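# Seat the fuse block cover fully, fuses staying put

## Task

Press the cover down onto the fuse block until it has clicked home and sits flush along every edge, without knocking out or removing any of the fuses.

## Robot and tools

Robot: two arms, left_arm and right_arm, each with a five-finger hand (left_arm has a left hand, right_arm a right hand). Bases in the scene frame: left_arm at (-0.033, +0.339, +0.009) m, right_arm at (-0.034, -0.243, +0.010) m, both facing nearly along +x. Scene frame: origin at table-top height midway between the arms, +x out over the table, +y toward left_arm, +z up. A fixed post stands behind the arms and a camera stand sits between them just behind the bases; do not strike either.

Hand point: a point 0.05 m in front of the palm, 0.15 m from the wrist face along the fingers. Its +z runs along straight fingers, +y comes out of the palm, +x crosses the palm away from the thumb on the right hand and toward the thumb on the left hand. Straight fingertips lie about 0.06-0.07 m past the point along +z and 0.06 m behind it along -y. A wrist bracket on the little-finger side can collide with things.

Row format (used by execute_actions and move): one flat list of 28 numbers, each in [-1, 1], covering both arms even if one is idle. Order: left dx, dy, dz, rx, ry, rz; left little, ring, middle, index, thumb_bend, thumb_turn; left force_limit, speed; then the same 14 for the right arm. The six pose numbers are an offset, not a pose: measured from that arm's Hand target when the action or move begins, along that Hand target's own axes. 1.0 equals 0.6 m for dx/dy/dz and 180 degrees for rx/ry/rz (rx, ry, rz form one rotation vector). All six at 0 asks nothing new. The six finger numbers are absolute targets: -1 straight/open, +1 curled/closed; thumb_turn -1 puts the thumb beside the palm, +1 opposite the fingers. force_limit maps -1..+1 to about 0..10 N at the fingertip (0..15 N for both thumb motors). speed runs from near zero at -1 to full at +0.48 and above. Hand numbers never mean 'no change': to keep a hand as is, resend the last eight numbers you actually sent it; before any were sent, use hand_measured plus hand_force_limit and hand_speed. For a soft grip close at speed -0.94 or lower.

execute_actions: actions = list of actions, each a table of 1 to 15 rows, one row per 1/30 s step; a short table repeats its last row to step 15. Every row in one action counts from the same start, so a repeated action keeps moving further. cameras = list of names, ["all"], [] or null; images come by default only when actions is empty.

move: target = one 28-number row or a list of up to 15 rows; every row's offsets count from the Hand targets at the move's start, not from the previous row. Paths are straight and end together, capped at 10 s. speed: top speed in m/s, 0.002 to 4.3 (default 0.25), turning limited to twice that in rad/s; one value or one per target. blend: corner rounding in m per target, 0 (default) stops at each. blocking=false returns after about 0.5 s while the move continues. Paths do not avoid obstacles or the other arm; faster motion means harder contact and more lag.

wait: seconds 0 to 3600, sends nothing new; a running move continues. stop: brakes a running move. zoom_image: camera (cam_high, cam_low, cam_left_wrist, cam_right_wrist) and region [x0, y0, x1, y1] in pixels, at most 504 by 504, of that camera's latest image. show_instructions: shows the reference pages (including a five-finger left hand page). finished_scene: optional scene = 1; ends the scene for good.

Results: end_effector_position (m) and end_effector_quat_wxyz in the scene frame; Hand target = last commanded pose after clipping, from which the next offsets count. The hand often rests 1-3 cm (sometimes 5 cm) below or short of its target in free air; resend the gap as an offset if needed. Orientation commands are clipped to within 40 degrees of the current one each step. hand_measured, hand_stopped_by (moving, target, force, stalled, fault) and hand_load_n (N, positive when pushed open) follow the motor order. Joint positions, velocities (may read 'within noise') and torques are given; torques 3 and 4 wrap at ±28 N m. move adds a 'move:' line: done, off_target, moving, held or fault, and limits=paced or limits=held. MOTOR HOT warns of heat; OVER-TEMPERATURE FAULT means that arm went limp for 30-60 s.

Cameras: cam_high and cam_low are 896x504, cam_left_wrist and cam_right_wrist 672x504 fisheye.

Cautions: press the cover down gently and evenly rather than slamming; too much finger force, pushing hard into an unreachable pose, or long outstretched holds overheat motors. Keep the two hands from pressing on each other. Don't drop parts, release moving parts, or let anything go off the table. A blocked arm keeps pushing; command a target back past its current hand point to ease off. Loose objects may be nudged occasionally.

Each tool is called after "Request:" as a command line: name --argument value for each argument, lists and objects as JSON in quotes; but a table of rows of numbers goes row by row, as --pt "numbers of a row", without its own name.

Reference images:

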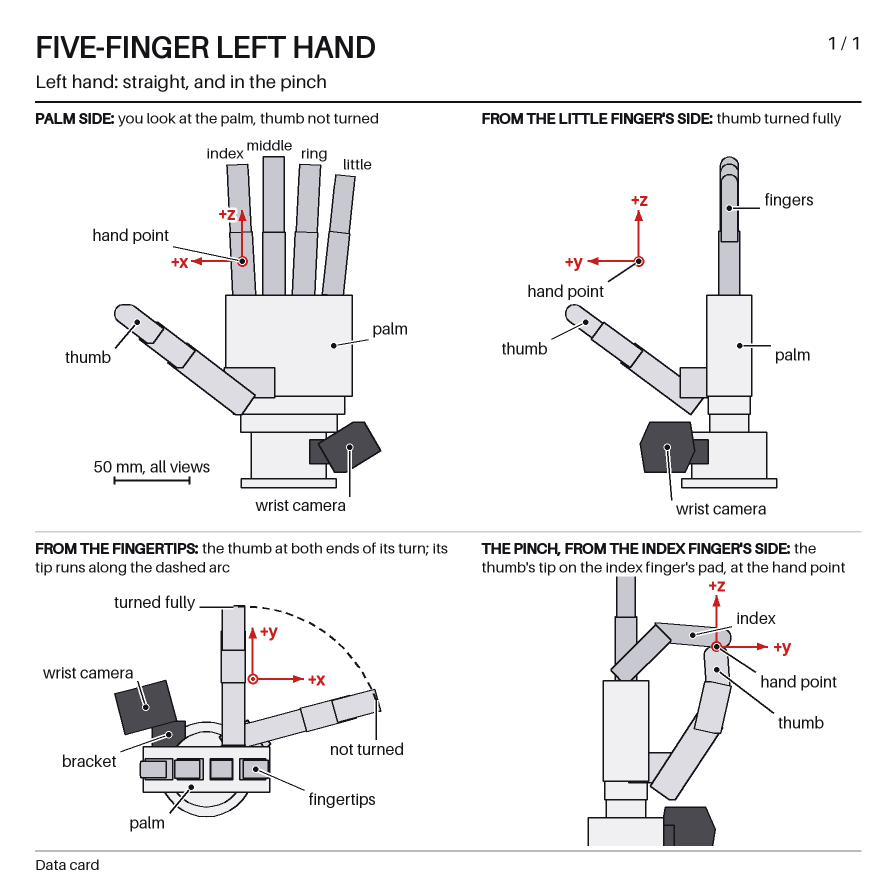

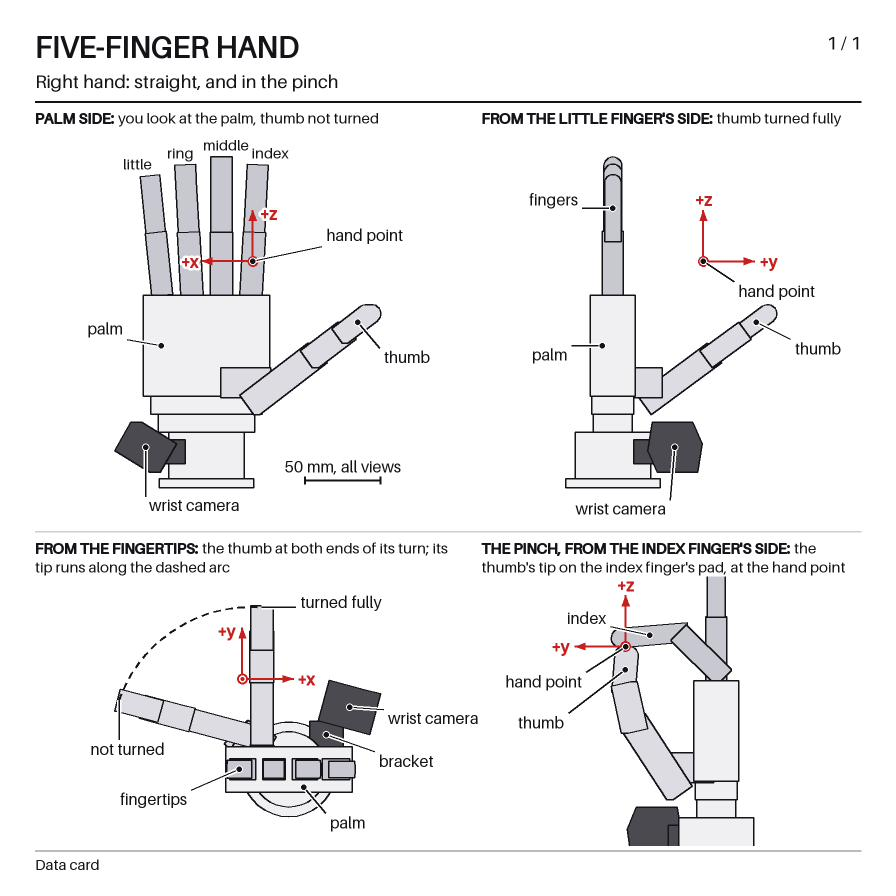

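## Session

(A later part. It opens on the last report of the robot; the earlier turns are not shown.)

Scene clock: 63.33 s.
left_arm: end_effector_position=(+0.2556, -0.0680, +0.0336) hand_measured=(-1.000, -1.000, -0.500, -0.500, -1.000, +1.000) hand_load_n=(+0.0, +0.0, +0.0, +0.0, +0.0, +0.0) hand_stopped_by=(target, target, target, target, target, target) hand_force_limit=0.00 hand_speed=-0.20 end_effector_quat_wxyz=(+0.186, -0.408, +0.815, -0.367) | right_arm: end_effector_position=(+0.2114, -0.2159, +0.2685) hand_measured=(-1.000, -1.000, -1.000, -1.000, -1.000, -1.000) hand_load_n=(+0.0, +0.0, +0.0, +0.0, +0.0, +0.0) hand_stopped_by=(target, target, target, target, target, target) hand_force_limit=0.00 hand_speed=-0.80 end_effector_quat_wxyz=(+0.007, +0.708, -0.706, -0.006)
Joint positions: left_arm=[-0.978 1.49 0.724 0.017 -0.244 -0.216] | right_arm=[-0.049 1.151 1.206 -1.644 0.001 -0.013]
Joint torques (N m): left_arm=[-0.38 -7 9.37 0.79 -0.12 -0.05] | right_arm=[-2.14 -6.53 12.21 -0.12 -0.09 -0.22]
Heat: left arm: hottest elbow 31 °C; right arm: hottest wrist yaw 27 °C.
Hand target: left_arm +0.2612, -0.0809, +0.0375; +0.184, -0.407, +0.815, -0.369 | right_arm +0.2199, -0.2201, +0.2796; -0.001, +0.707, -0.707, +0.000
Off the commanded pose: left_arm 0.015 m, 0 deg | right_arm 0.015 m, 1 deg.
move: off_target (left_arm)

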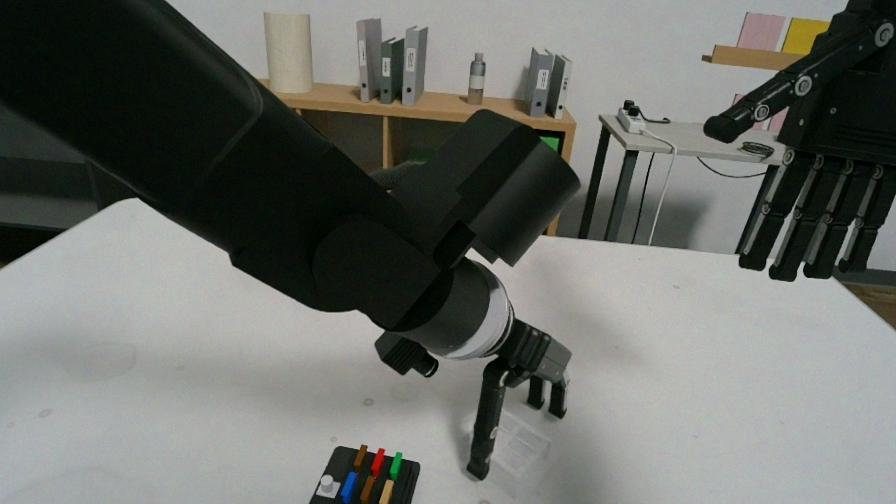

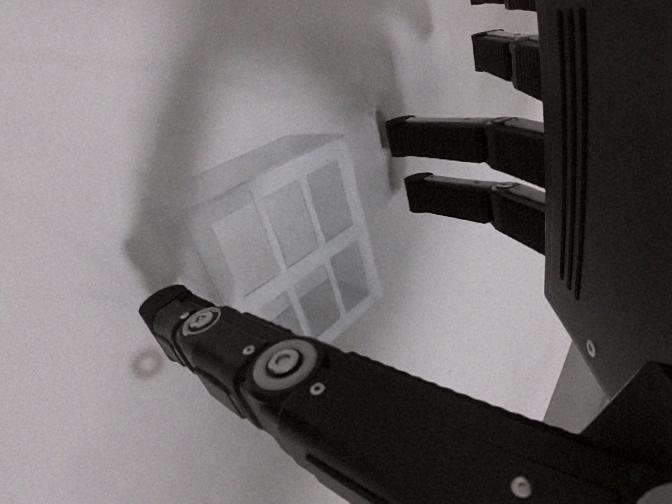

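Request:
move --target '[0,-0.0100,-0.0088,0,0,0,-1,-1,-0.5,-0.5,-1,1,0,-0.2,0,0,0,0,0,0,-1,-1,-1,-1,-1,-1,0,-0.8]' --speed 0.04 --cameras '["cam_left_wrist"]'

Scene clock: 64.67 s.
left_arm: end_effector_position=(+0.2544, -0.0663, +0.0326) hand_measured=(-1.000, -1.000, -0.500, -0.500, -1.000, +1.000) hand_load_n=(+0.0, +0.0, +0.0, +0.0, +0.0, +0.0) hand_stopped_by=(target, target, target, target, target, target) hand_force_limit=0.00 hand_speed=-0.20 end_effector_quat_wxyz=(+0.185, -0.409, +0.819, -0.359) | right_arm: end_effector_position=(+0.2114, -0.2159, +0.2685) hand_measured=(-1.000, -1.000, -1.000, -1.000, -1.000, -1.000) hand_load_n=(+0.0, +0.0, +0.0, +0.0, +0.0, +0.0) hand_stopped_by=(target, target, target, target, target, target) hand_force_limit=0.00 hand_speed=-0.80 end_effector_quat_wxyz=(+0.007, +0.708, -0.706, -0.006)
Joint positions: left_arm=[-0.978 1.491 0.732 -0.009 -0.244 -0.216] | right_arm=[-0.049 1.151 1.206 -1.644 0.001 -0.013]
Joint torques (N m): left_arm=[-0.44 -8.88 9.47 0.55 -0.11 -0.06] | right_arm=[-2.32 -6.42 12.08 -0.28 -0.11 -0.21]
Heat: left arm: hottest elbow 31 °C; right arm: hottest wrist yaw 27 °C.
Hand target: left_arm +0.2612, -0.0810, +0.0456; +0.184, -0.407, +0.815, -0.370 | right_arm +0.2199, -0.2201, +0.2796; -0.001, +0.707, -0.707, +0.000
Off the commanded pose: left_arm 0.021 m, 1 deg | right_arm 0.015 m, 1 deg.
move: off_target (left_arm)

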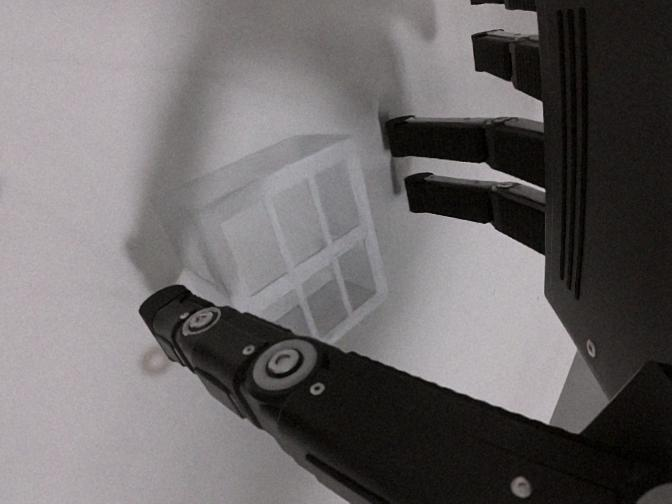

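Request:
move --target '[0,-0.0100,-0.0088,0,0,0,-1,-1,-0.5,-0.5,-1,1,0,-0.2,0,0,0,0,0,0,-1,-1,-1,-1,-1,-1,0,-0.8]' --speed 0.04 --cameras '["cam_left_wrist"]'

Scene clock: 65.57 s.
left_arm: end_effector_position=(+0.2535, -0.0651, +0.0341) hand_measured=(-1.000, -1.000, -0.500, -0.500, -1.000, +1.000) hand_load_n=(-0.5, +0.0, +0.0, -0.5, +0.0, +0.0) hand_stopped_by=(target, target, target, target, target, target) hand_force_limit=0.00 hand_speed=-0.20 end_effector_quat_wxyz=(+0.184, -0.409, +0.821, -0.353) | right_arm: end_effector_position=(+0.2114, -0.2159, +0.2685) hand_measured=(-1.000, -1.000, -1.000, -1.000, -1.000, -1.000) hand_load_n=(+0.0, +0.0, +0.0, +0.0, +0.0, +0.0) hand_stopped_by=(target, target, target, target, target, target) hand_force_limit=0.00 hand_speed=-0.80 end_effector_quat_wxyz=(+0.007, +0.708, -0.706, -0.006)
Joint positions: left_arm=[-0.978 1.487 0.74 -0.035 -0.244 -0.216] | right_arm=[-0.049 1.151 1.206 -1.644 0.001 -0.013]
Joint torques (N m): left_arm=[-0.44 -9.93 9.63 0.73 -0.14 -0.06] | right_arm=[-1.79 -6.36 12.1 -0.18 -0.12 -0.22]
Heat: left arm: hottest elbow 31 °C; right arm: hottest wrist yaw 27 °C.
Hand target: left_arm +0.2611, -0.0809, +0.0534; +0.184, -0.407, +0.815, -0.369 | right_arm +0.2199, -0.2201, +0.2796; -0.001, +0.707, -0.707, +0.000
Off the commanded pose: left_arm 0.026 m, 2 deg | right_arm 0.015 m, 1 deg.
move: off_target (left_arm)

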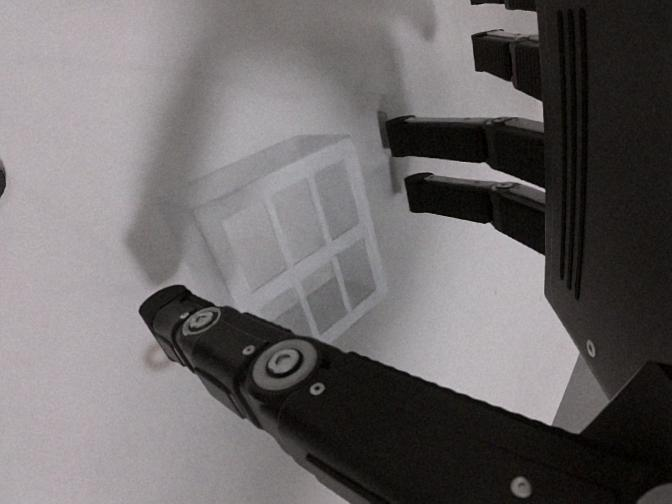

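Request:
move --target '[0,-0.0125,-0.011,0,0,0,-1,-1,-0.5,-0.5,-1,1,0,-0.2,0,0,0,0,0,0,-1,-1,-1,-1,-1,-1,0,-0.8]' --speed 0.1 --cameras '["cam_left_wrist"]'

Scene clock: 66.67 s.
left_arm: end_effector_position=(+0.2543, -0.0662, +0.0459) hand_measured=(-1.000, -1.000, -0.500, -0.500, -1.000, +1.000) hand_load_n=(+0.0, +0.0, +0.0, +0.0, +0.0, +0.0) hand_stopped_by=(target, target, target, target, target, target) hand_force_limit=0.00 hand_speed=-0.20 end_effector_quat_wxyz=(+0.185, -0.409, +0.820, -0.355) | right_arm: end_effector_position=(+0.2114, -0.2159, +0.2685) hand_measured=(-1.000, -1.000, -1.000, -1.000, -1.000, -1.000) hand_load_n=(+0.0, +0.0, +0.0, +0.0, +0.0, +0.0) hand_stopped_by=(target, target, target, target, target, target) hand_force_limit=0.00 hand_speed=-0.80 end_effector_quat_wxyz=(+0.007, +0.708, -0.706, -0.006)
Joint positions: left_arm=[-0.978 1.463 0.753 -0.067 -0.244 -0.216] | right_arm=[-0.049 1.151 1.206 -1.644 0.001 -0.013]
Joint torques (N m): left_arm=[-0.62 -9.17 9.76 0.76 -0.13 -0.04] | right_arm=[-2.08 -6.53 12.12 -0.1 -0.11 -0.23]
Heat: left arm: hottest elbow 31 °C; right arm: hottest elbow 27 °C.
Hand target: left_arm +0.2611, -0.0809, +0.0636; +0.184, -0.407, +0.815, -0.370 | right_arm +0.2199, -0.2201, +0.2796; -0.001, +0.707, -0.707, +0.000
Off the commanded pose: left_arm 0.024 m, 2 deg | right_arm 0.015 m, 1 deg.
move: off_target (left_arm)

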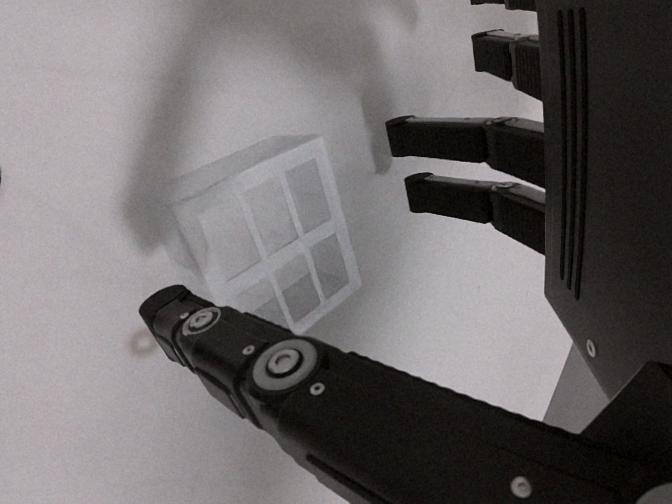

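Request:
move --target '[0,0.0125,0.011,0,0,0,-1,-1,-0.5,-0.5,-1,1,0,-0.2,0,0,0,0,0,0,-1,-1,-1,-1,-1,-1,0,-0.8]' --speed 0.05 --cameras '["cam_left_wrist","cam_low"]'

Scene clock: 67.53 s.
left_arm: end_effector_position=(+0.2547, -0.0667, +0.0463) hand_measured=(-1.000, -1.000, -0.500, -0.500, -1.000, +1.000) hand_load_n=(+0.0, +0.0, +0.0, +0.0, +0.0, +0.0) hand_stopped_by=(target, target, target, target, target, target) hand_force_limit=0.00 hand_speed=-0.20 end_effector_quat_wxyz=(+0.185, -0.409, +0.820, -0.356) | right_arm: end_effector_position=(+0.2114, -0.2159, +0.2685) hand_measured=(-1.000, -1.000, -1.000, -1.000, -1.000, -1.000) hand_load_n=(+0.0, +0.0, +0.0, +0.0, +0.0, +0.0) hand_stopped_by=(target, target, target, target, target, target) hand_force_limit=0.00 hand_speed=-0.80 end_effector_quat_wxyz=(+0.007, +0.708, -0.706, -0.006)
Joint positions: left_arm=[-0.978 1.463 0.753 -0.064 -0.244 -0.216] | right_arm=[-0.049 1.151 1.206 -1.644 0.001 -0.013]
Joint torques (N m): left_arm=[-0.5 -8.18 8.98 1.76 -0.12 -0.04] | right_arm=[-2.55 -6.53 12.03 -0.18 -0.13 -0.21]
Heat: left arm: hottest elbow 31 °C; right arm: hottest elbow 27 °C.
Hand target: left_arm +0.2611, -0.0809, +0.0536; +0.184, -0.407, +0.815, -0.369 | right_arm +0.2199, -0.2201, +0.2796; -0.001, +0.707, -0.707, +0.000
Off the commanded pose: left_arm 0.017 m, 2 deg | right_arm 0.015 m, 1 deg.
move: off_target (left_arm)
Images, in order (width x height): cam_low 896x504, cam_left_wrist 672x504.

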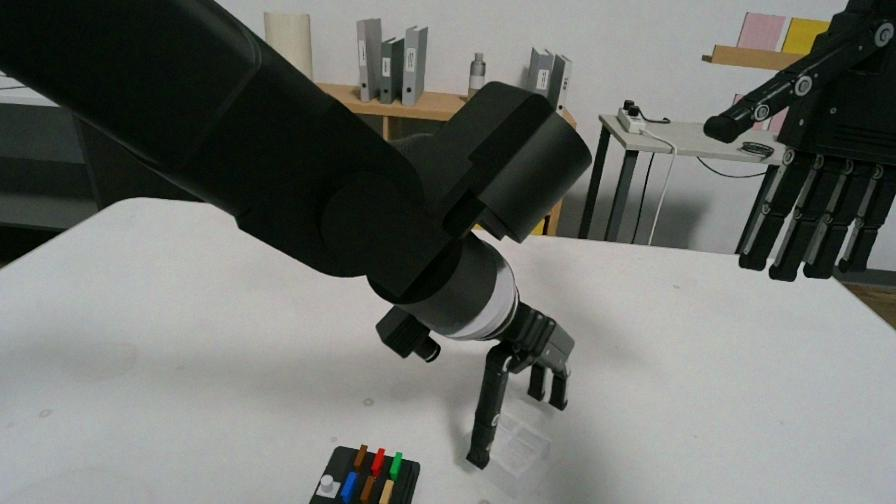

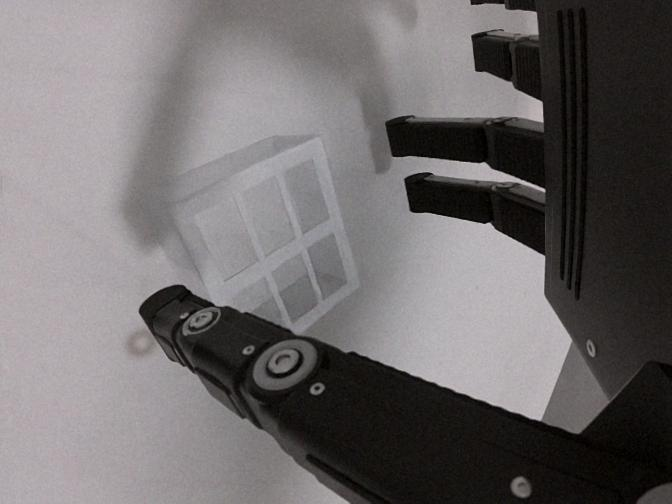

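Torques moved but no motion; command a bit further down.

Request:
move --target '[0,0.01,0.0088,0,0,0,-1,-1,-0.5,-0.5,-1,1,0,-0.2,0,0,0,0,0,0,-1,-1,-1,-1,-1,-1,0,-0.8]' --speed 0.05 --cameras '["cam_left_wrist"]'

Scene clock: 68.37 s.
left_arm: end_effector_position=(+0.2574, -0.0706, +0.0448) hand_measured=(-1.000, -1.000, -0.500, -0.500, -1.000, +1.000) hand_load_n=(+0.0, +0.0, +0.0, +0.0, +0.0, +0.0) hand_stopped_by=(target, target, target, target, target, target) hand_force_limit=0.00 hand_speed=-0.20 end_effector_quat_wxyz=(+0.186, -0.409, +0.817, -0.362) | right_arm: end_effector_position=(+0.2114, -0.2159, +0.2685) hand_measured=(-1.000, -1.000, -1.000, -1.000, -1.000, -1.000) hand_load_n=(+0.0, +0.0, +0.0, +0.0, -0.5, +0.0) hand_stopped_by=(target, target, target, target, target, target) hand_force_limit=0.00 hand_speed=-0.80 end_effector_quat_wxyz=(+0.007, +0.708, -0.706, -0.006)
Joint positions: left_arm=[-0.978 1.475 0.753 -0.038 -0.244 -0.216] | right_arm=[-0.049 1.151 1.206 -1.644 0.001 -0.013]
Joint torques (N m): left_arm=[-0.5 -7.77 8.32 2.02 -0.14 -0.06] | right_arm=[-2.2 -6.36 12.05 -0.18 -0.11 -0.24]
Heat: left arm: hottest elbow 31 °C; right arm: hottest elbow 27 °C.
Hand target: left_arm +0.2611, -0.0809, +0.0456; +0.184, -0.407, +0.815, -0.369 | right_arm +0.2199, -0.2201, +0.2796; -0.001, +0.707, -0.707, +0.000
Off the commanded pose: left_arm 0.011 m, 1 deg | right_arm 0.015 m, 1 deg.
move: off_target (left_arm)

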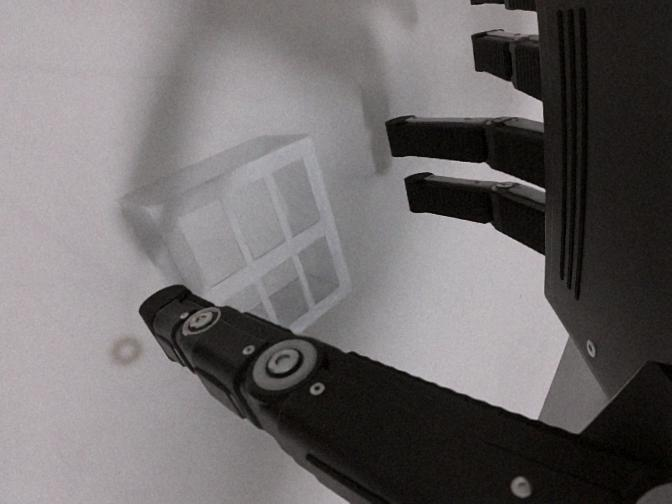

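Request:
move --target '[0,0.013,0.0035,0,0,0,-1,-1,-0.5,-0.5,-1,1,0,-0.2,0,0,0,0,0,0,-1,-1,-1,-1,-1,-1,0,-0.8]' --speed 0.05 --cameras '["cam_left_wrist"]'

Scene clock: 69.33 s.
left_arm: end_effector_position=(+0.2602, -0.0746, +0.0461) hand_measured=(-1.000, -1.000, -0.500, -0.500, -1.000, +1.000) hand_load_n=(+0.0, +0.0, +0.0, +0.0, +0.0, +0.0) hand_stopped_by=(target, target, target, target, target, target) hand_force_limit=0.00 hand_speed=-0.20 end_effector_quat_wxyz=(+0.187, -0.408, +0.813, -0.371) | right_arm: end_effector_position=(+0.2114, -0.2159, +0.2685) hand_measured=(-1.000, -1.000, -1.000, -1.000, -1.000, -1.000) hand_load_n=(+0.0, +0.0, +0.0, +0.0, +0.0, +0.0) hand_stopped_by=(target, target, target, target, target, target) hand_force_limit=0.00 hand_speed=-0.80 end_effector_quat_wxyz=(+0.007, +0.708, -0.706, -0.006)
Joint positions: left_arm=[-0.978 1.481 0.753 -0.014 -0.244 -0.216] | right_arm=[-0.049 1.151 1.206 -1.644 0.001 -0.013]
Joint torques (N m): left_arm=[-0.85 -7.36 7.1 1.94 -0.22 -0.07] | right_arm=[-1.85 -6.24 12.1 -0.2 -0.09 -0.23]
Heat: left arm: hottest elbow 31 °C; right arm: hottest elbow 27 °C.
Hand target: left_arm +0.2583, -0.0788, +0.0382; +0.184, -0.407, +0.815, -0.369 | right_arm +0.2199, -0.2201, +0.2796; -0.001, +0.707, -0.707, +0.000
Off the commanded pose: left_arm 0.009 m, 0 deg | right_arm 0.015 m, 1 deg.
move: done

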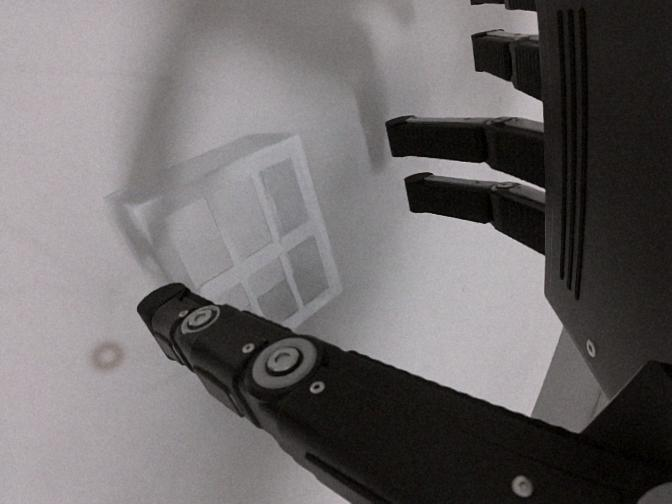

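Request:
wait --seconds 0.3 --cameras '["cam_low","cam_right_wrist"]'

Request:
zoom_image --camera "cam_low" --region '[420, 340, 600, 504]'

Scene clock: 69.90 s.
left_arm: end_effector_position=(+0.2602, -0.0746, +0.0461) hand_measured=(-1.000, -1.000, -0.500, -0.500, -1.000, +1.000) hand_load_n=(+0.0, -0.5, +0.0, +0.0, +0.5, +0.0) hand_stopped_by=(target, target, target, target, target, target) hand_force_limit=0.00 hand_speed=-0.20 end_effector_quat_wxyz=(+0.187, -0.408, +0.813, -0.371) | right_arm: end_effector_position=(+0.2114, -0.2159, +0.2685) hand_measured=(-1.000, -1.000, -1.000, -1.000, -1.000, -1.000) hand_load_n=(+0.0, +0.0, +0.0, +0.0, +0.0, +0.0) hand_stopped_by=(target, target, target, target, target, target) hand_force_limit=0.00 hand_speed=-0.80 end_effector_quat_wxyz=(+0.007, +0.708, -0.706, -0.006)
Joint positions: left_arm=[-0.978 1.481 0.753 -0.014 -0.244 -0.216] | right_arm=[-0.049 1.151 1.206 -1.644 0.001 -0.013]
Joint torques (N m): left_arm=[-0.79 -7.59 7.21 1.98 -0.21 -0.07] | right_arm=[-2.02 -6.71 12.12 -0.18 -0.13 -0.25]
Heat: left arm: hottest elbow 31 °C; right arm: hottest elbow 27 °C.
Hand target: left_arm +0.2583, -0.0787, +0.0382; +0.184, -0.407, +0.815, -0.369 | right_arm +0.2199, -0.2201, +0.2796; -0.001, +0.707, -0.707, +0.000
Off the commanded pose: left_arm 0.009 m, 0 deg | right_arm 0.015 m, 1 deg.
wait: 0.30 s; at rest from the start

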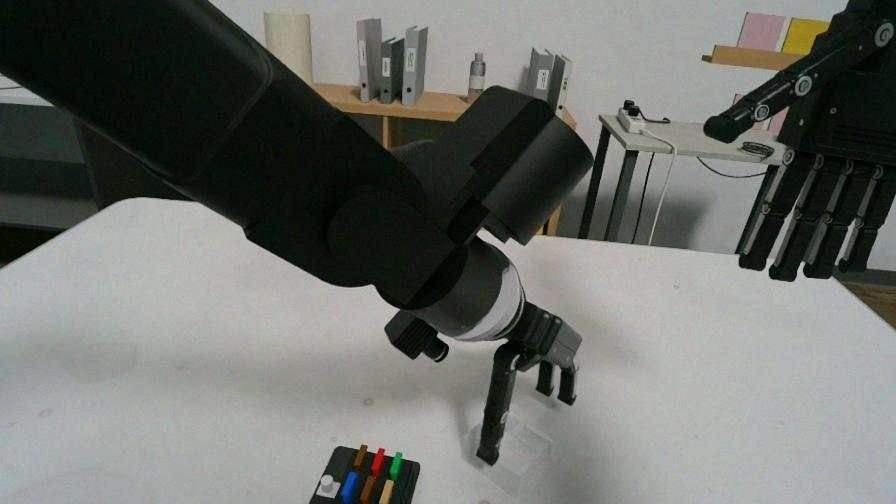

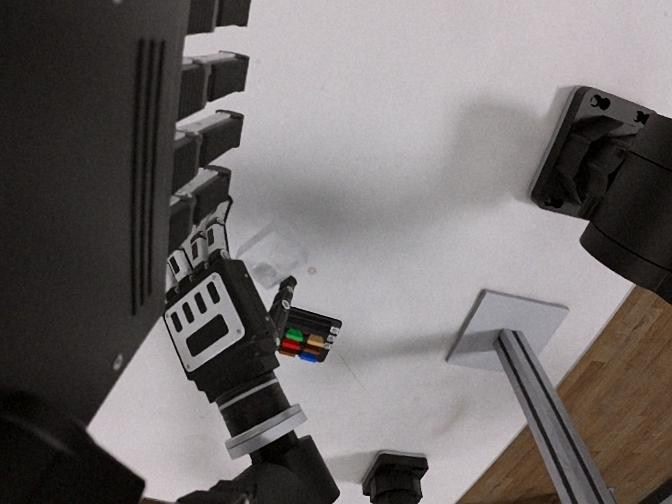

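Scaled by 2.800 from the camera's image (finer frame: 1280x720).

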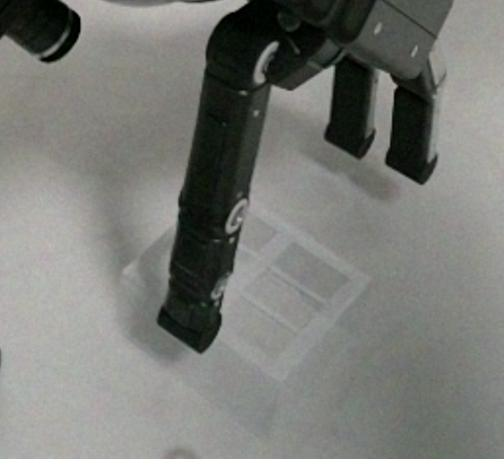

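Request:
move --target '[-0.0277,0.008,-0.0067,0,0,0,-1,-1,-0.5,-0.5,-1,1,0,-0.2,0,0,0,0,0,0,-1,-1,-1,-1,-1,-1,0,-0.8]' --speed 0.05 --cameras '["cam_left_wrist","cam_low"]'

Scene clock: 71.83 s.
left_arm: end_effector_position=(+0.2602, -0.0636, +0.0373) hand_measured=(-1.000, -1.000, -0.500, -0.500, -1.000, +1.000) hand_load_n=(+0.0, +0.0, +0.0, +0.0, +0.0, +0.0) hand_stopped_by=(target, target, target, target, target, target) hand_force_limit=0.00 hand_speed=-0.20 end_effector_quat_wxyz=(+0.182, -0.409, +0.816, -0.366) | right_arm: end_effector_position=(+0.2114, -0.2159, +0.2685) hand_measured=(-1.000, -1.000, -1.000, -1.000, -1.000, -1.000) hand_load_n=(+0.0, +0.0, +0.5, +0.0, +0.0, +0.0) hand_stopped_by=(target, target, target, target, target, target) hand_force_limit=0.00 hand_speed=-0.80 end_effector_quat_wxyz=(+0.007, +0.708, -0.706, -0.006)
Joint positions: left_arm=[-0.957 1.481 0.729 -0.001 -0.222 -0.206] | right_arm=[-0.049 1.151 1.206 -1.644 0.001 -0.013]
Joint torques (N m): left_arm=[0.62 -8.7 6.6 1.95 -0.04 0.08] | right_arm=[-2.2 -6.65 12.07 -0.24 -0.12 -0.26]
Heat: left arm: hottest elbow 31 °C; right arm: hottest elbow 27 °C.
Hand target: left_arm +0.2634, -0.0617, +0.0373; +0.185, -0.407, +0.815, -0.369 | right_arm +0.2199, -0.2201, +0.2796; -0.001, +0.707, -0.707, +0.000
Off the commanded pose: left_arm 0.004 m, 1 deg | right_arm 0.015 m, 1 deg.
move: done
Images, in order (width x height): cam_low 896x504, cam_left_wrist 672x504.

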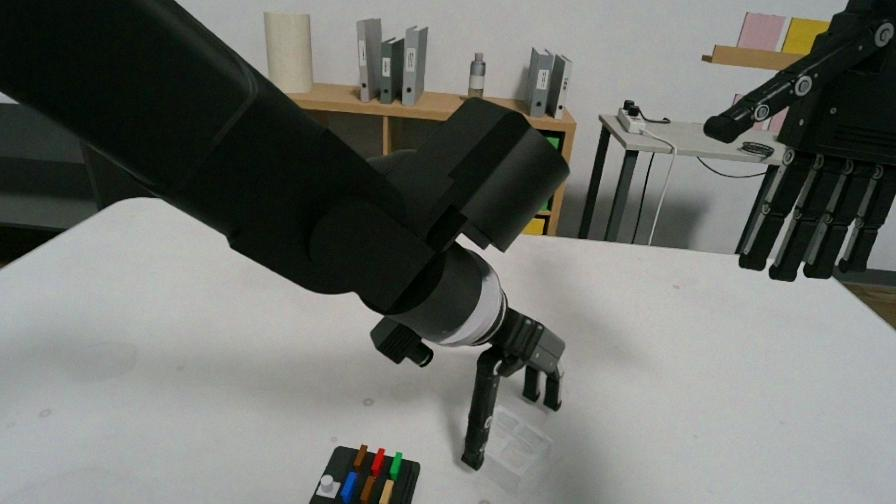

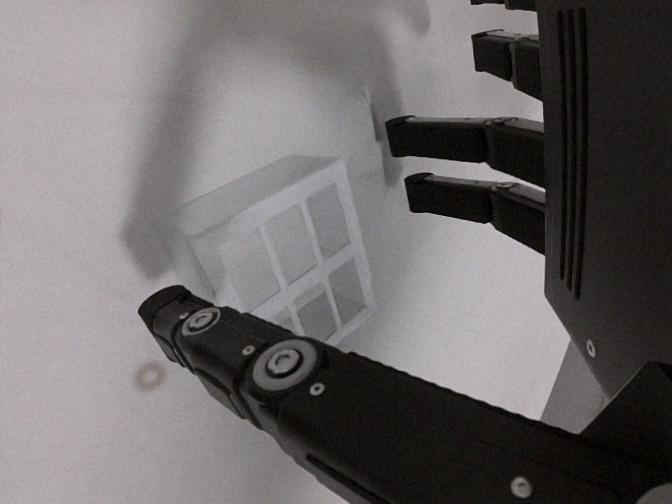

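Request:
move --target '[-0.0107,-0.0078,-0.0063,0,0,0,-1,-1,-0.5,-0.5,-1,1,0,-0.2,0,0,0,0,0,0,-1,-1,-1,-1,-1,-1,0,-0.8]' --speed 0.05 --cameras '["cam_left_wrist","cam_low"]'

Request:
zoom_image --camera "cam_left_wrist" --region '[60, 80, 420, 360]'

Request:
zoom_image --camera "cam_low" --region '[420, 340, 600, 504]'

Scene clock: 72.90 s.
left_arm: end_effector_position=(+0.2652, -0.0606, +0.0414) hand_measured=(-1.000, -1.000, -0.500, -0.500, -1.000, +1.000) hand_load_n=(+0.0, +0.0, +0.0, +0.0, +0.0, +0.0) hand_stopped_by=(target, target, target, target, target, target) hand_force_limit=0.00 hand_speed=-0.20 end_effector_quat_wxyz=(+0.182, -0.409, +0.815, -0.369) | right_arm: end_effector_position=(+0.2114, -0.2159, +0.2685) hand_measured=(-1.000, -1.000, -1.000, -1.000, -1.000, -1.000) hand_load_n=(+0.0, -0.5, +0.0, +0.0, +0.0, +0.0) hand_stopped_by=(target, target, target, target, target, target) hand_force_limit=0.00 hand_speed=-0.80 end_effector_quat_wxyz=(+0.007, +0.708, -0.706, -0.006)
Joint positions: left_arm=[-0.942 1.471 0.729 -0.001 -0.209 -0.195] | right_arm=[-0.049 1.151 1.206 -1.644 0.001 -0.013]
Joint torques (N m): left_arm=[0.85 -9.58 6.78 1.35 -0.05 0.12] | right_arm=[-2.08 -6.42 12.12 -0.12 -0.12 -0.23]
Heat: left arm: hottest elbow 31 °C; right arm: hottest elbow 27 °C.
Hand target: left_arm +0.2674, -0.0568, +0.0434; +0.184, -0.406, +0.815, -0.369 | right_arm +0.2199, -0.2201, +0.2796; -0.001, +0.707, -0.707, +0.000
Off the commanded pose: left_arm 0.005 m, 0 deg | right_arm 0.015 m, 1 deg.
move: done
Images, in order (width x height): cam_low 896x504, cam_left_wrist 672x504.

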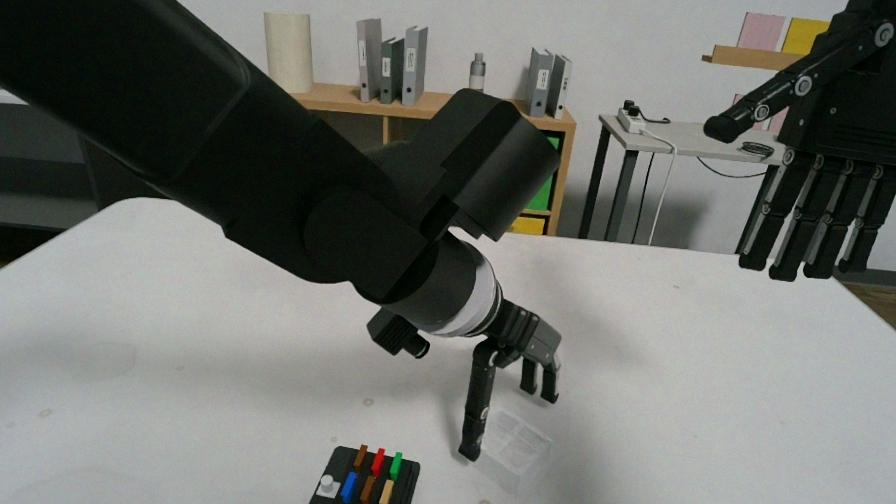

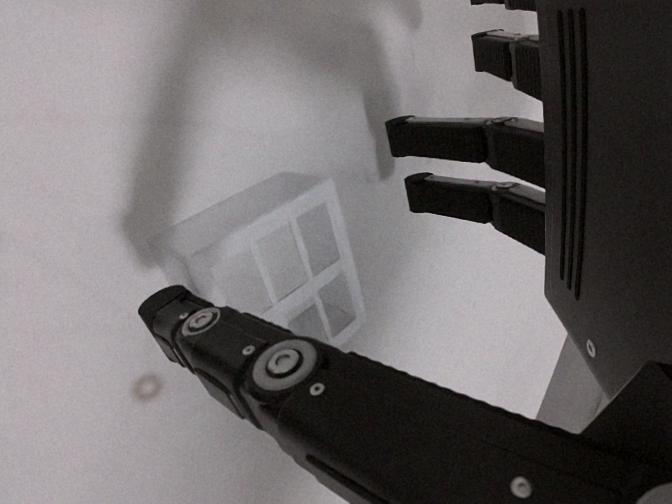

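Scaled by 1.400 from the camera's image (finer frame: 960x720).

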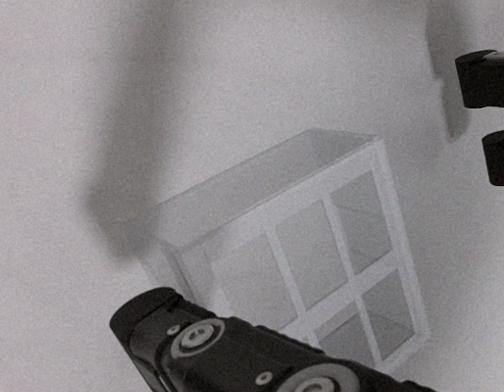

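Scaled by 2.800 from the camera's image (finer frame: 1280x720).

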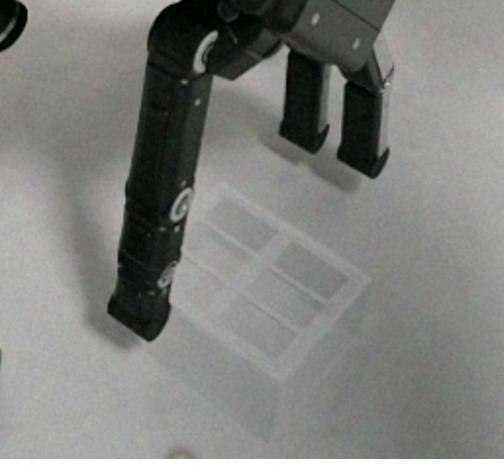

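Request:
move --target '[0,0,0,0,0,0,-1,-1,0.6,0.6,-1,1,-0.5,-0.88,0,0,0,0,0,0,-1,-1,-1,-1,-1,-1,0,-0.8]' --speed 0.05 --cameras '["cam_left_wrist","cam_low"]'

Request:
zoom_image --camera "cam_left_wrist" --region '[60, 80, 420, 360]'

Request:
zoom_image --camera "cam_low" --region '[420, 340, 600, 504]'

Scene clock: 75.43 s.
left_arm: end_effector_position=(+0.2652, -0.0605, +0.0414) hand_measured=(-1.000, -1.000, +0.088, +0.124, -1.000, +1.000) hand_load_n=(+0.0, -0.5, +6.0, +2.5, +1.0, -0.5) hand_stopped_by=(target, target, force, force, target, target) hand_force_limit=-0.50 hand_speed=-0.88 end_effector_quat_wxyz=(+0.182, -0.408, +0.815, -0.369) | right_arm: end_effector_position=(+0.2114, -0.2159, +0.2685) hand_measured=(-1.000, -1.000, -1.000, -1.000, -1.000, -1.000) hand_load_n=(+0.5, -0.5, +0.0, +0.0, +0.0, +0.0) hand_stopped_by=(target, target, target, target, target, target) hand_force_limit=0.00 hand_speed=-0.80 end_effector_quat_wxyz=(+0.007, +0.708, -0.706, -0.006)
Joint positions: left_arm=[-0.942 1.471 0.729 -0.001 -0.209 -0.194] | right_arm=[-0.049 1.151 1.206 -1.644 0.001 -0.013]
Joint torques (N m): left_arm=[0.56 -9.64 6.69 1.31 -0.07 0.09] | right_arm=[-1.96 -6.53 12.03 -0.18 -0.13 -0.21]
Heat: left arm: hottest elbow 31 °C; right arm: hottest elbow 27 °C.
Hand target: left_arm +0.2674, -0.0568, +0.0434; +0.185, -0.407, +0.815, -0.369 | right_arm +0.2199, -0.2201, +0.2796; -0.001, +0.707, -0.707, +0.000
Off the commanded pose: left_arm 0.005 m, 0 deg | right_arm 0.015 m, 1 deg.
move: done
Images, in order (width x height): cam_low 896x504, cam_left_wrist 672x504.

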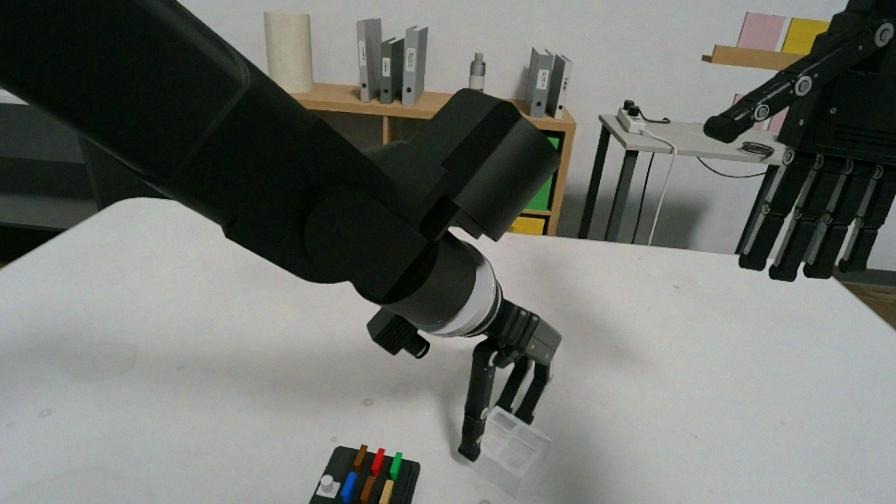

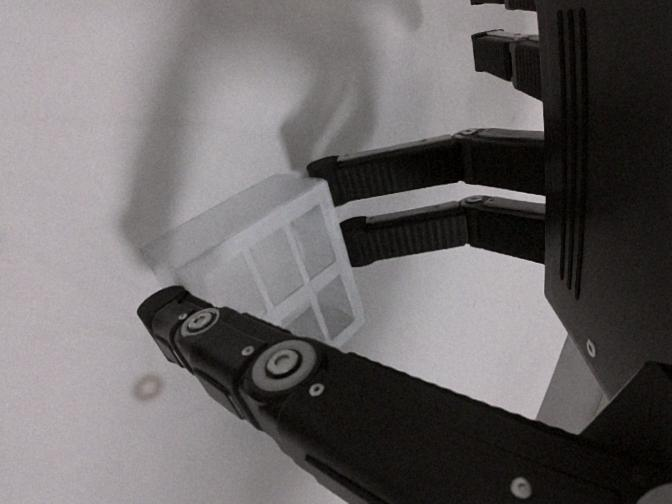

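Scaled by 1.400 from the camera's image (finer frame: 960x720).

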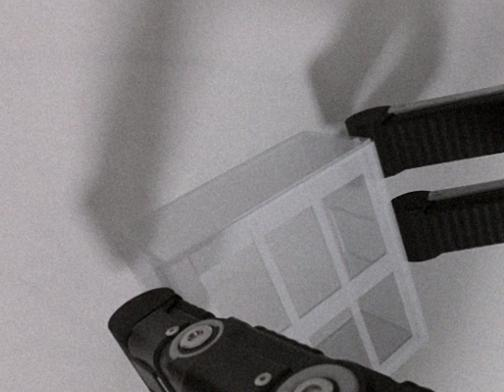

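Scaled by 2.800 from the camera's image (finer frame: 1280x720).

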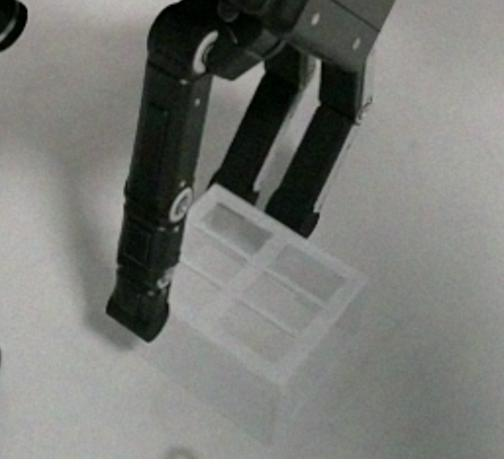

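Request:
move --target '[0,-0.0379,-0.0326,0,0,0,-1,-1,0.6,0.6,-1,1,-0.5,-0.88,0,0,0,0,0,0,-1,-1,-1,-1,-1,-1,0,-0.8]' --speed 0.06 --cameras '["cam_left_wrist","cam_low"]'

Request:
zoom_image --camera "cam_low" --region '[420, 320, 600, 504]'

Scene clock: 76.80 s.
left_arm: end_effector_position=(+0.2568, -0.0494, +0.0569) hand_measured=(-1.000, -1.000, +0.088, +0.124, -1.000, +1.000) hand_load_n=(+0.0, +0.0, +6.0, +2.5, +1.0, -0.5) hand_stopped_by=(target, target, force, force, target, target) hand_force_limit=-0.50 hand_speed=-0.88 end_effector_quat_wxyz=(+0.180, -0.409, +0.820, -0.358) | right_arm: end_effector_position=(+0.2114, -0.2159, +0.2685) hand_measured=(-1.000, -1.000, -1.000, -1.000, -1.000, -1.000) hand_load_n=(+0.0, +0.0, +0.0, +0.0, +0.0, +0.0) hand_stopped_by=(target, target, target, target, target, target) hand_force_limit=0.00 hand_speed=-0.80 end_effector_quat_wxyz=(+0.007, +0.708, -0.706, -0.006)
Joint positions: left_arm=[-0.942 1.408 0.729 -0.088 -0.209 -0.194] | right_arm=[-0.049 1.151 1.206 -1.644 0.001 -0.013]
Joint torques (N m): left_arm=[0.73 -8.82 9.48 0.75 -0.05 0.07] | right_arm=[-2.02 -6.48 12.07 -0.2 -0.12 -0.21]
Heat: left arm: hottest elbow 30 °C; right arm: hottest elbow 27 °C.
Hand target: left_arm +0.2676, -0.0570, +0.0733; +0.185, -0.407, +0.815, -0.369 | right_arm +0.2199, -0.2201, +0.2796; -0.001, +0.707, -0.707, +0.000
Off the commanded pose: left_arm 0.021 m, 2 deg | right_arm 0.015 m, 1 deg.
move: off_target (left_arm)
Images, in order (width x height): cam_low 896x504, cam_left_wrist 672x504.

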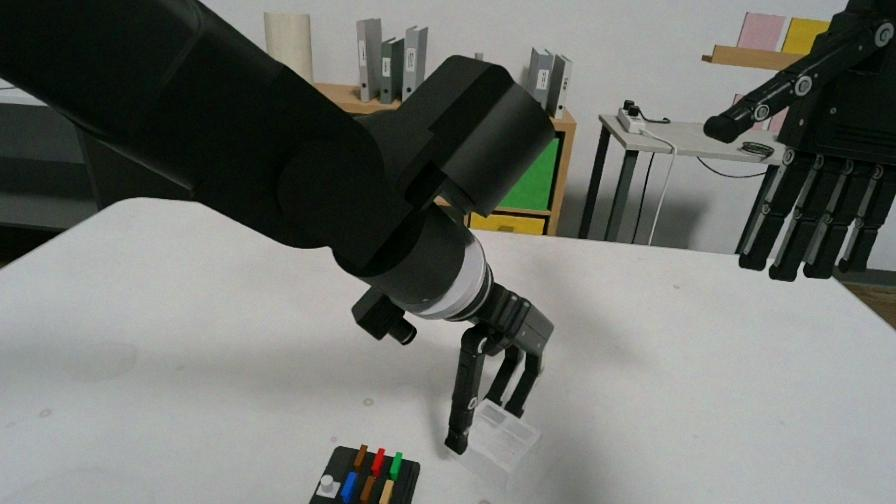

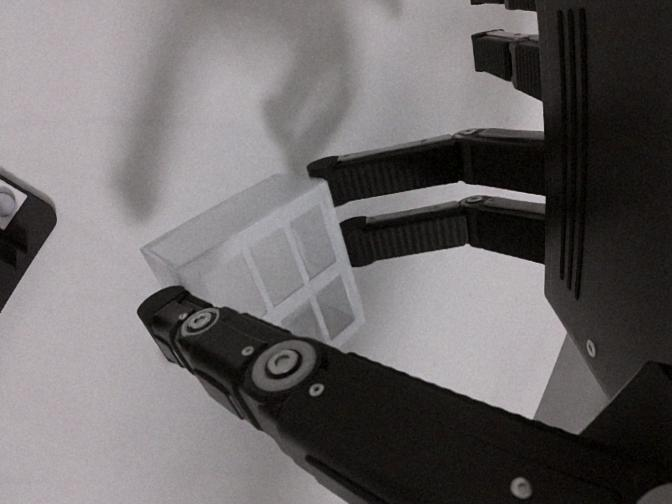

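Scaled by 2.739 from the camera's image (finer frame: 1280x720).

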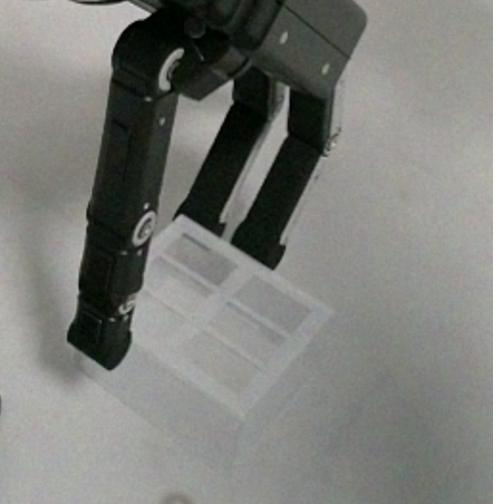

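Request:
move --pt "0 -0.050 -0.044 0 0 0 -1 -1 0.6 0.6 -1 1 -0.5 -0.88 0 0 0 0 0 0 -1 -1 -1 -1 -1 -1 0 -0.8" --pt "-0.0503 0.0797 -0.1967 0 0.2446 0.2149 -1 -1 0.6 0.6 -1 1 -0.5 -0.88 0 0 0 0 0 0 -1 -1 -1 -1 -1 -1 0 -0.8" --speed 0.1 --blend '[0.015,0]' --cameras '["all"]'

Scene clock: 85.00 s.
left_arm: end_effector_position=(+0.1800, +0.0424, +0.1045) hand_measured=(-1.000, -1.000, +0.088, +0.124, -1.000, +1.000) hand_load_n=(+0.0, +0.0, +6.5, +2.5, +1.0, +0.0) hand_stopped_by=(target, target, force, force, target, target) hand_force_limit=-0.50 hand_speed=-0.88 end_effector_quat_wxyz=(-0.029, +0.040, +0.912, -0.406) | right_arm: end_effector_position=(+0.2114, -0.2159, +0.2685) hand_measured=(-1.000, -1.000, -1.000, -1.000, -1.000, -1.000) hand_load_n=(+0.0, +0.0, +0.0, +0.0, +0.0, +0.0) hand_stopped_by=(target, target, target, target, target, target) hand_force_limit=0.00 hand_speed=-0.80 end_effector_quat_wxyz=(+0.007, +0.708, -0.706, -0.006)
Joint positions: left_arm=[-0.664 1.197 0.723 -0.581 0.694 0.818] | right_arm=[-0.049 1.151 1.206 -1.644 0.001 -0.013]
Joint torques (N m): left_arm=[0.67 -5.83 9.63 0.31 0.53 0.07] | right_arm=[-2.26 -6.42 12.15 -0.16 -0.12 -0.23]
Heat: left arm: hottest elbow 30 °C; right arm: hottest elbow 27 °C.
Hand target: left_arm +0.1897, +0.0395, +0.1152; -0.019, +0.045, +0.910, -0.412 | right_arm +0.2199, -0.2201, +0.2796; -0.001, +0.707, -0.707, +0.000
Off the commanded pose: left_arm 0.015 m, 1 deg | right_arm 0.015 m, 1 deg.
move: off_target (left_arm)

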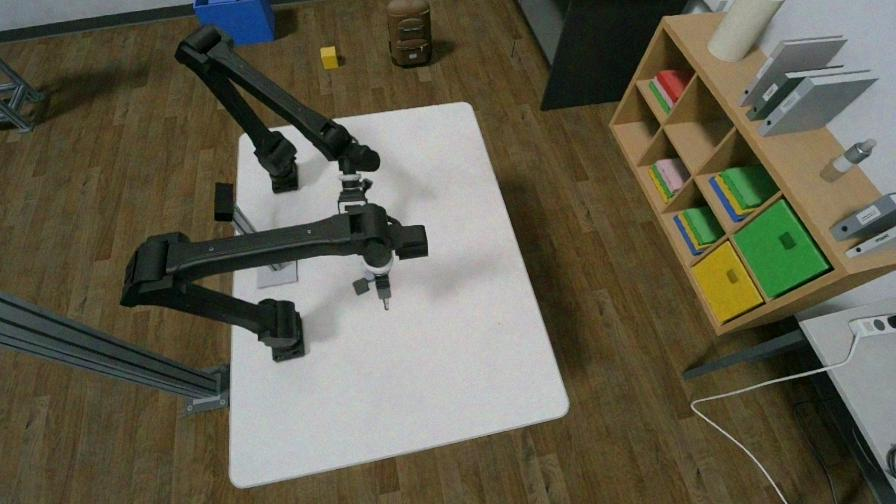

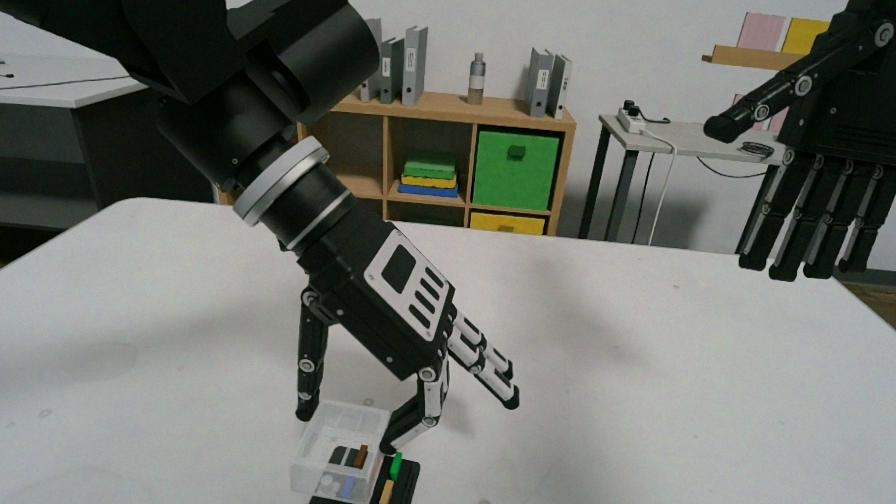

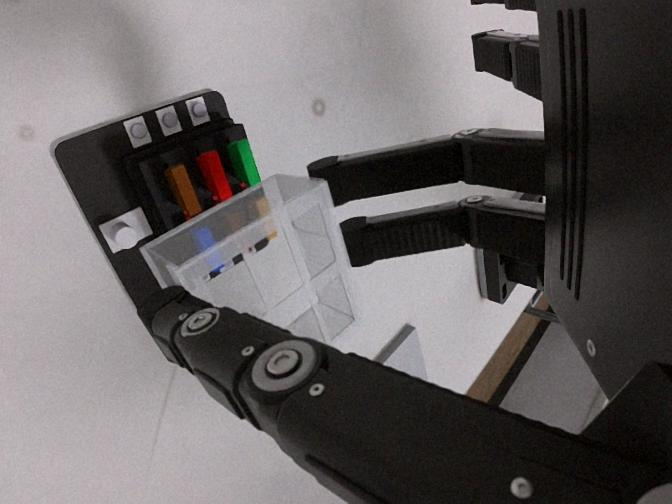

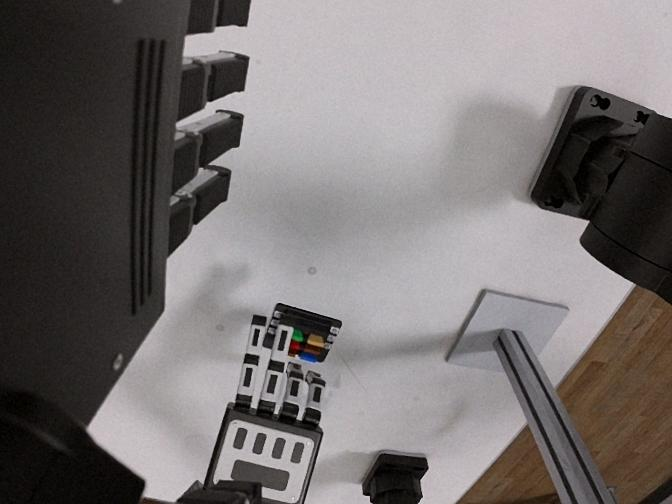

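Request:
zoom_image --camera "cam_left_wrist" --region '[40, 80, 380, 370]'

Request:
zoom_image --camera "cam_low" --region '[260, 370, 460, 504]'

Scaled by 1.482 from the camera's image (finer frame: 960x720).

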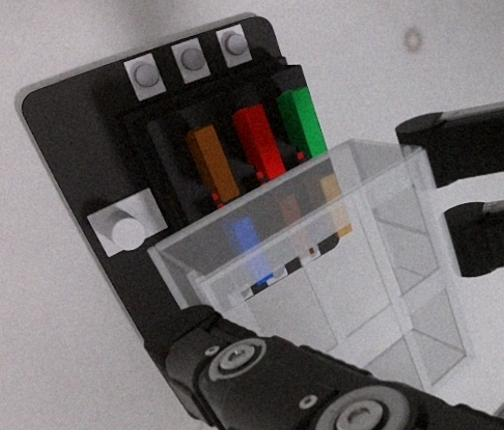

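Scaled by 2.520 from the camera's image (finer frame: 1280x720).

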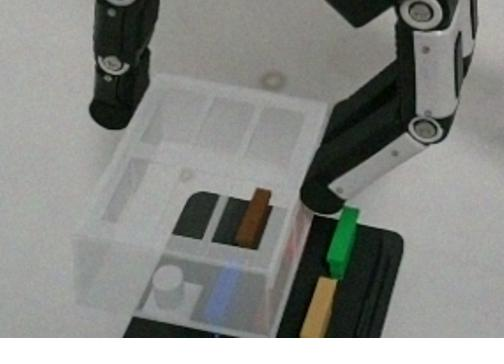

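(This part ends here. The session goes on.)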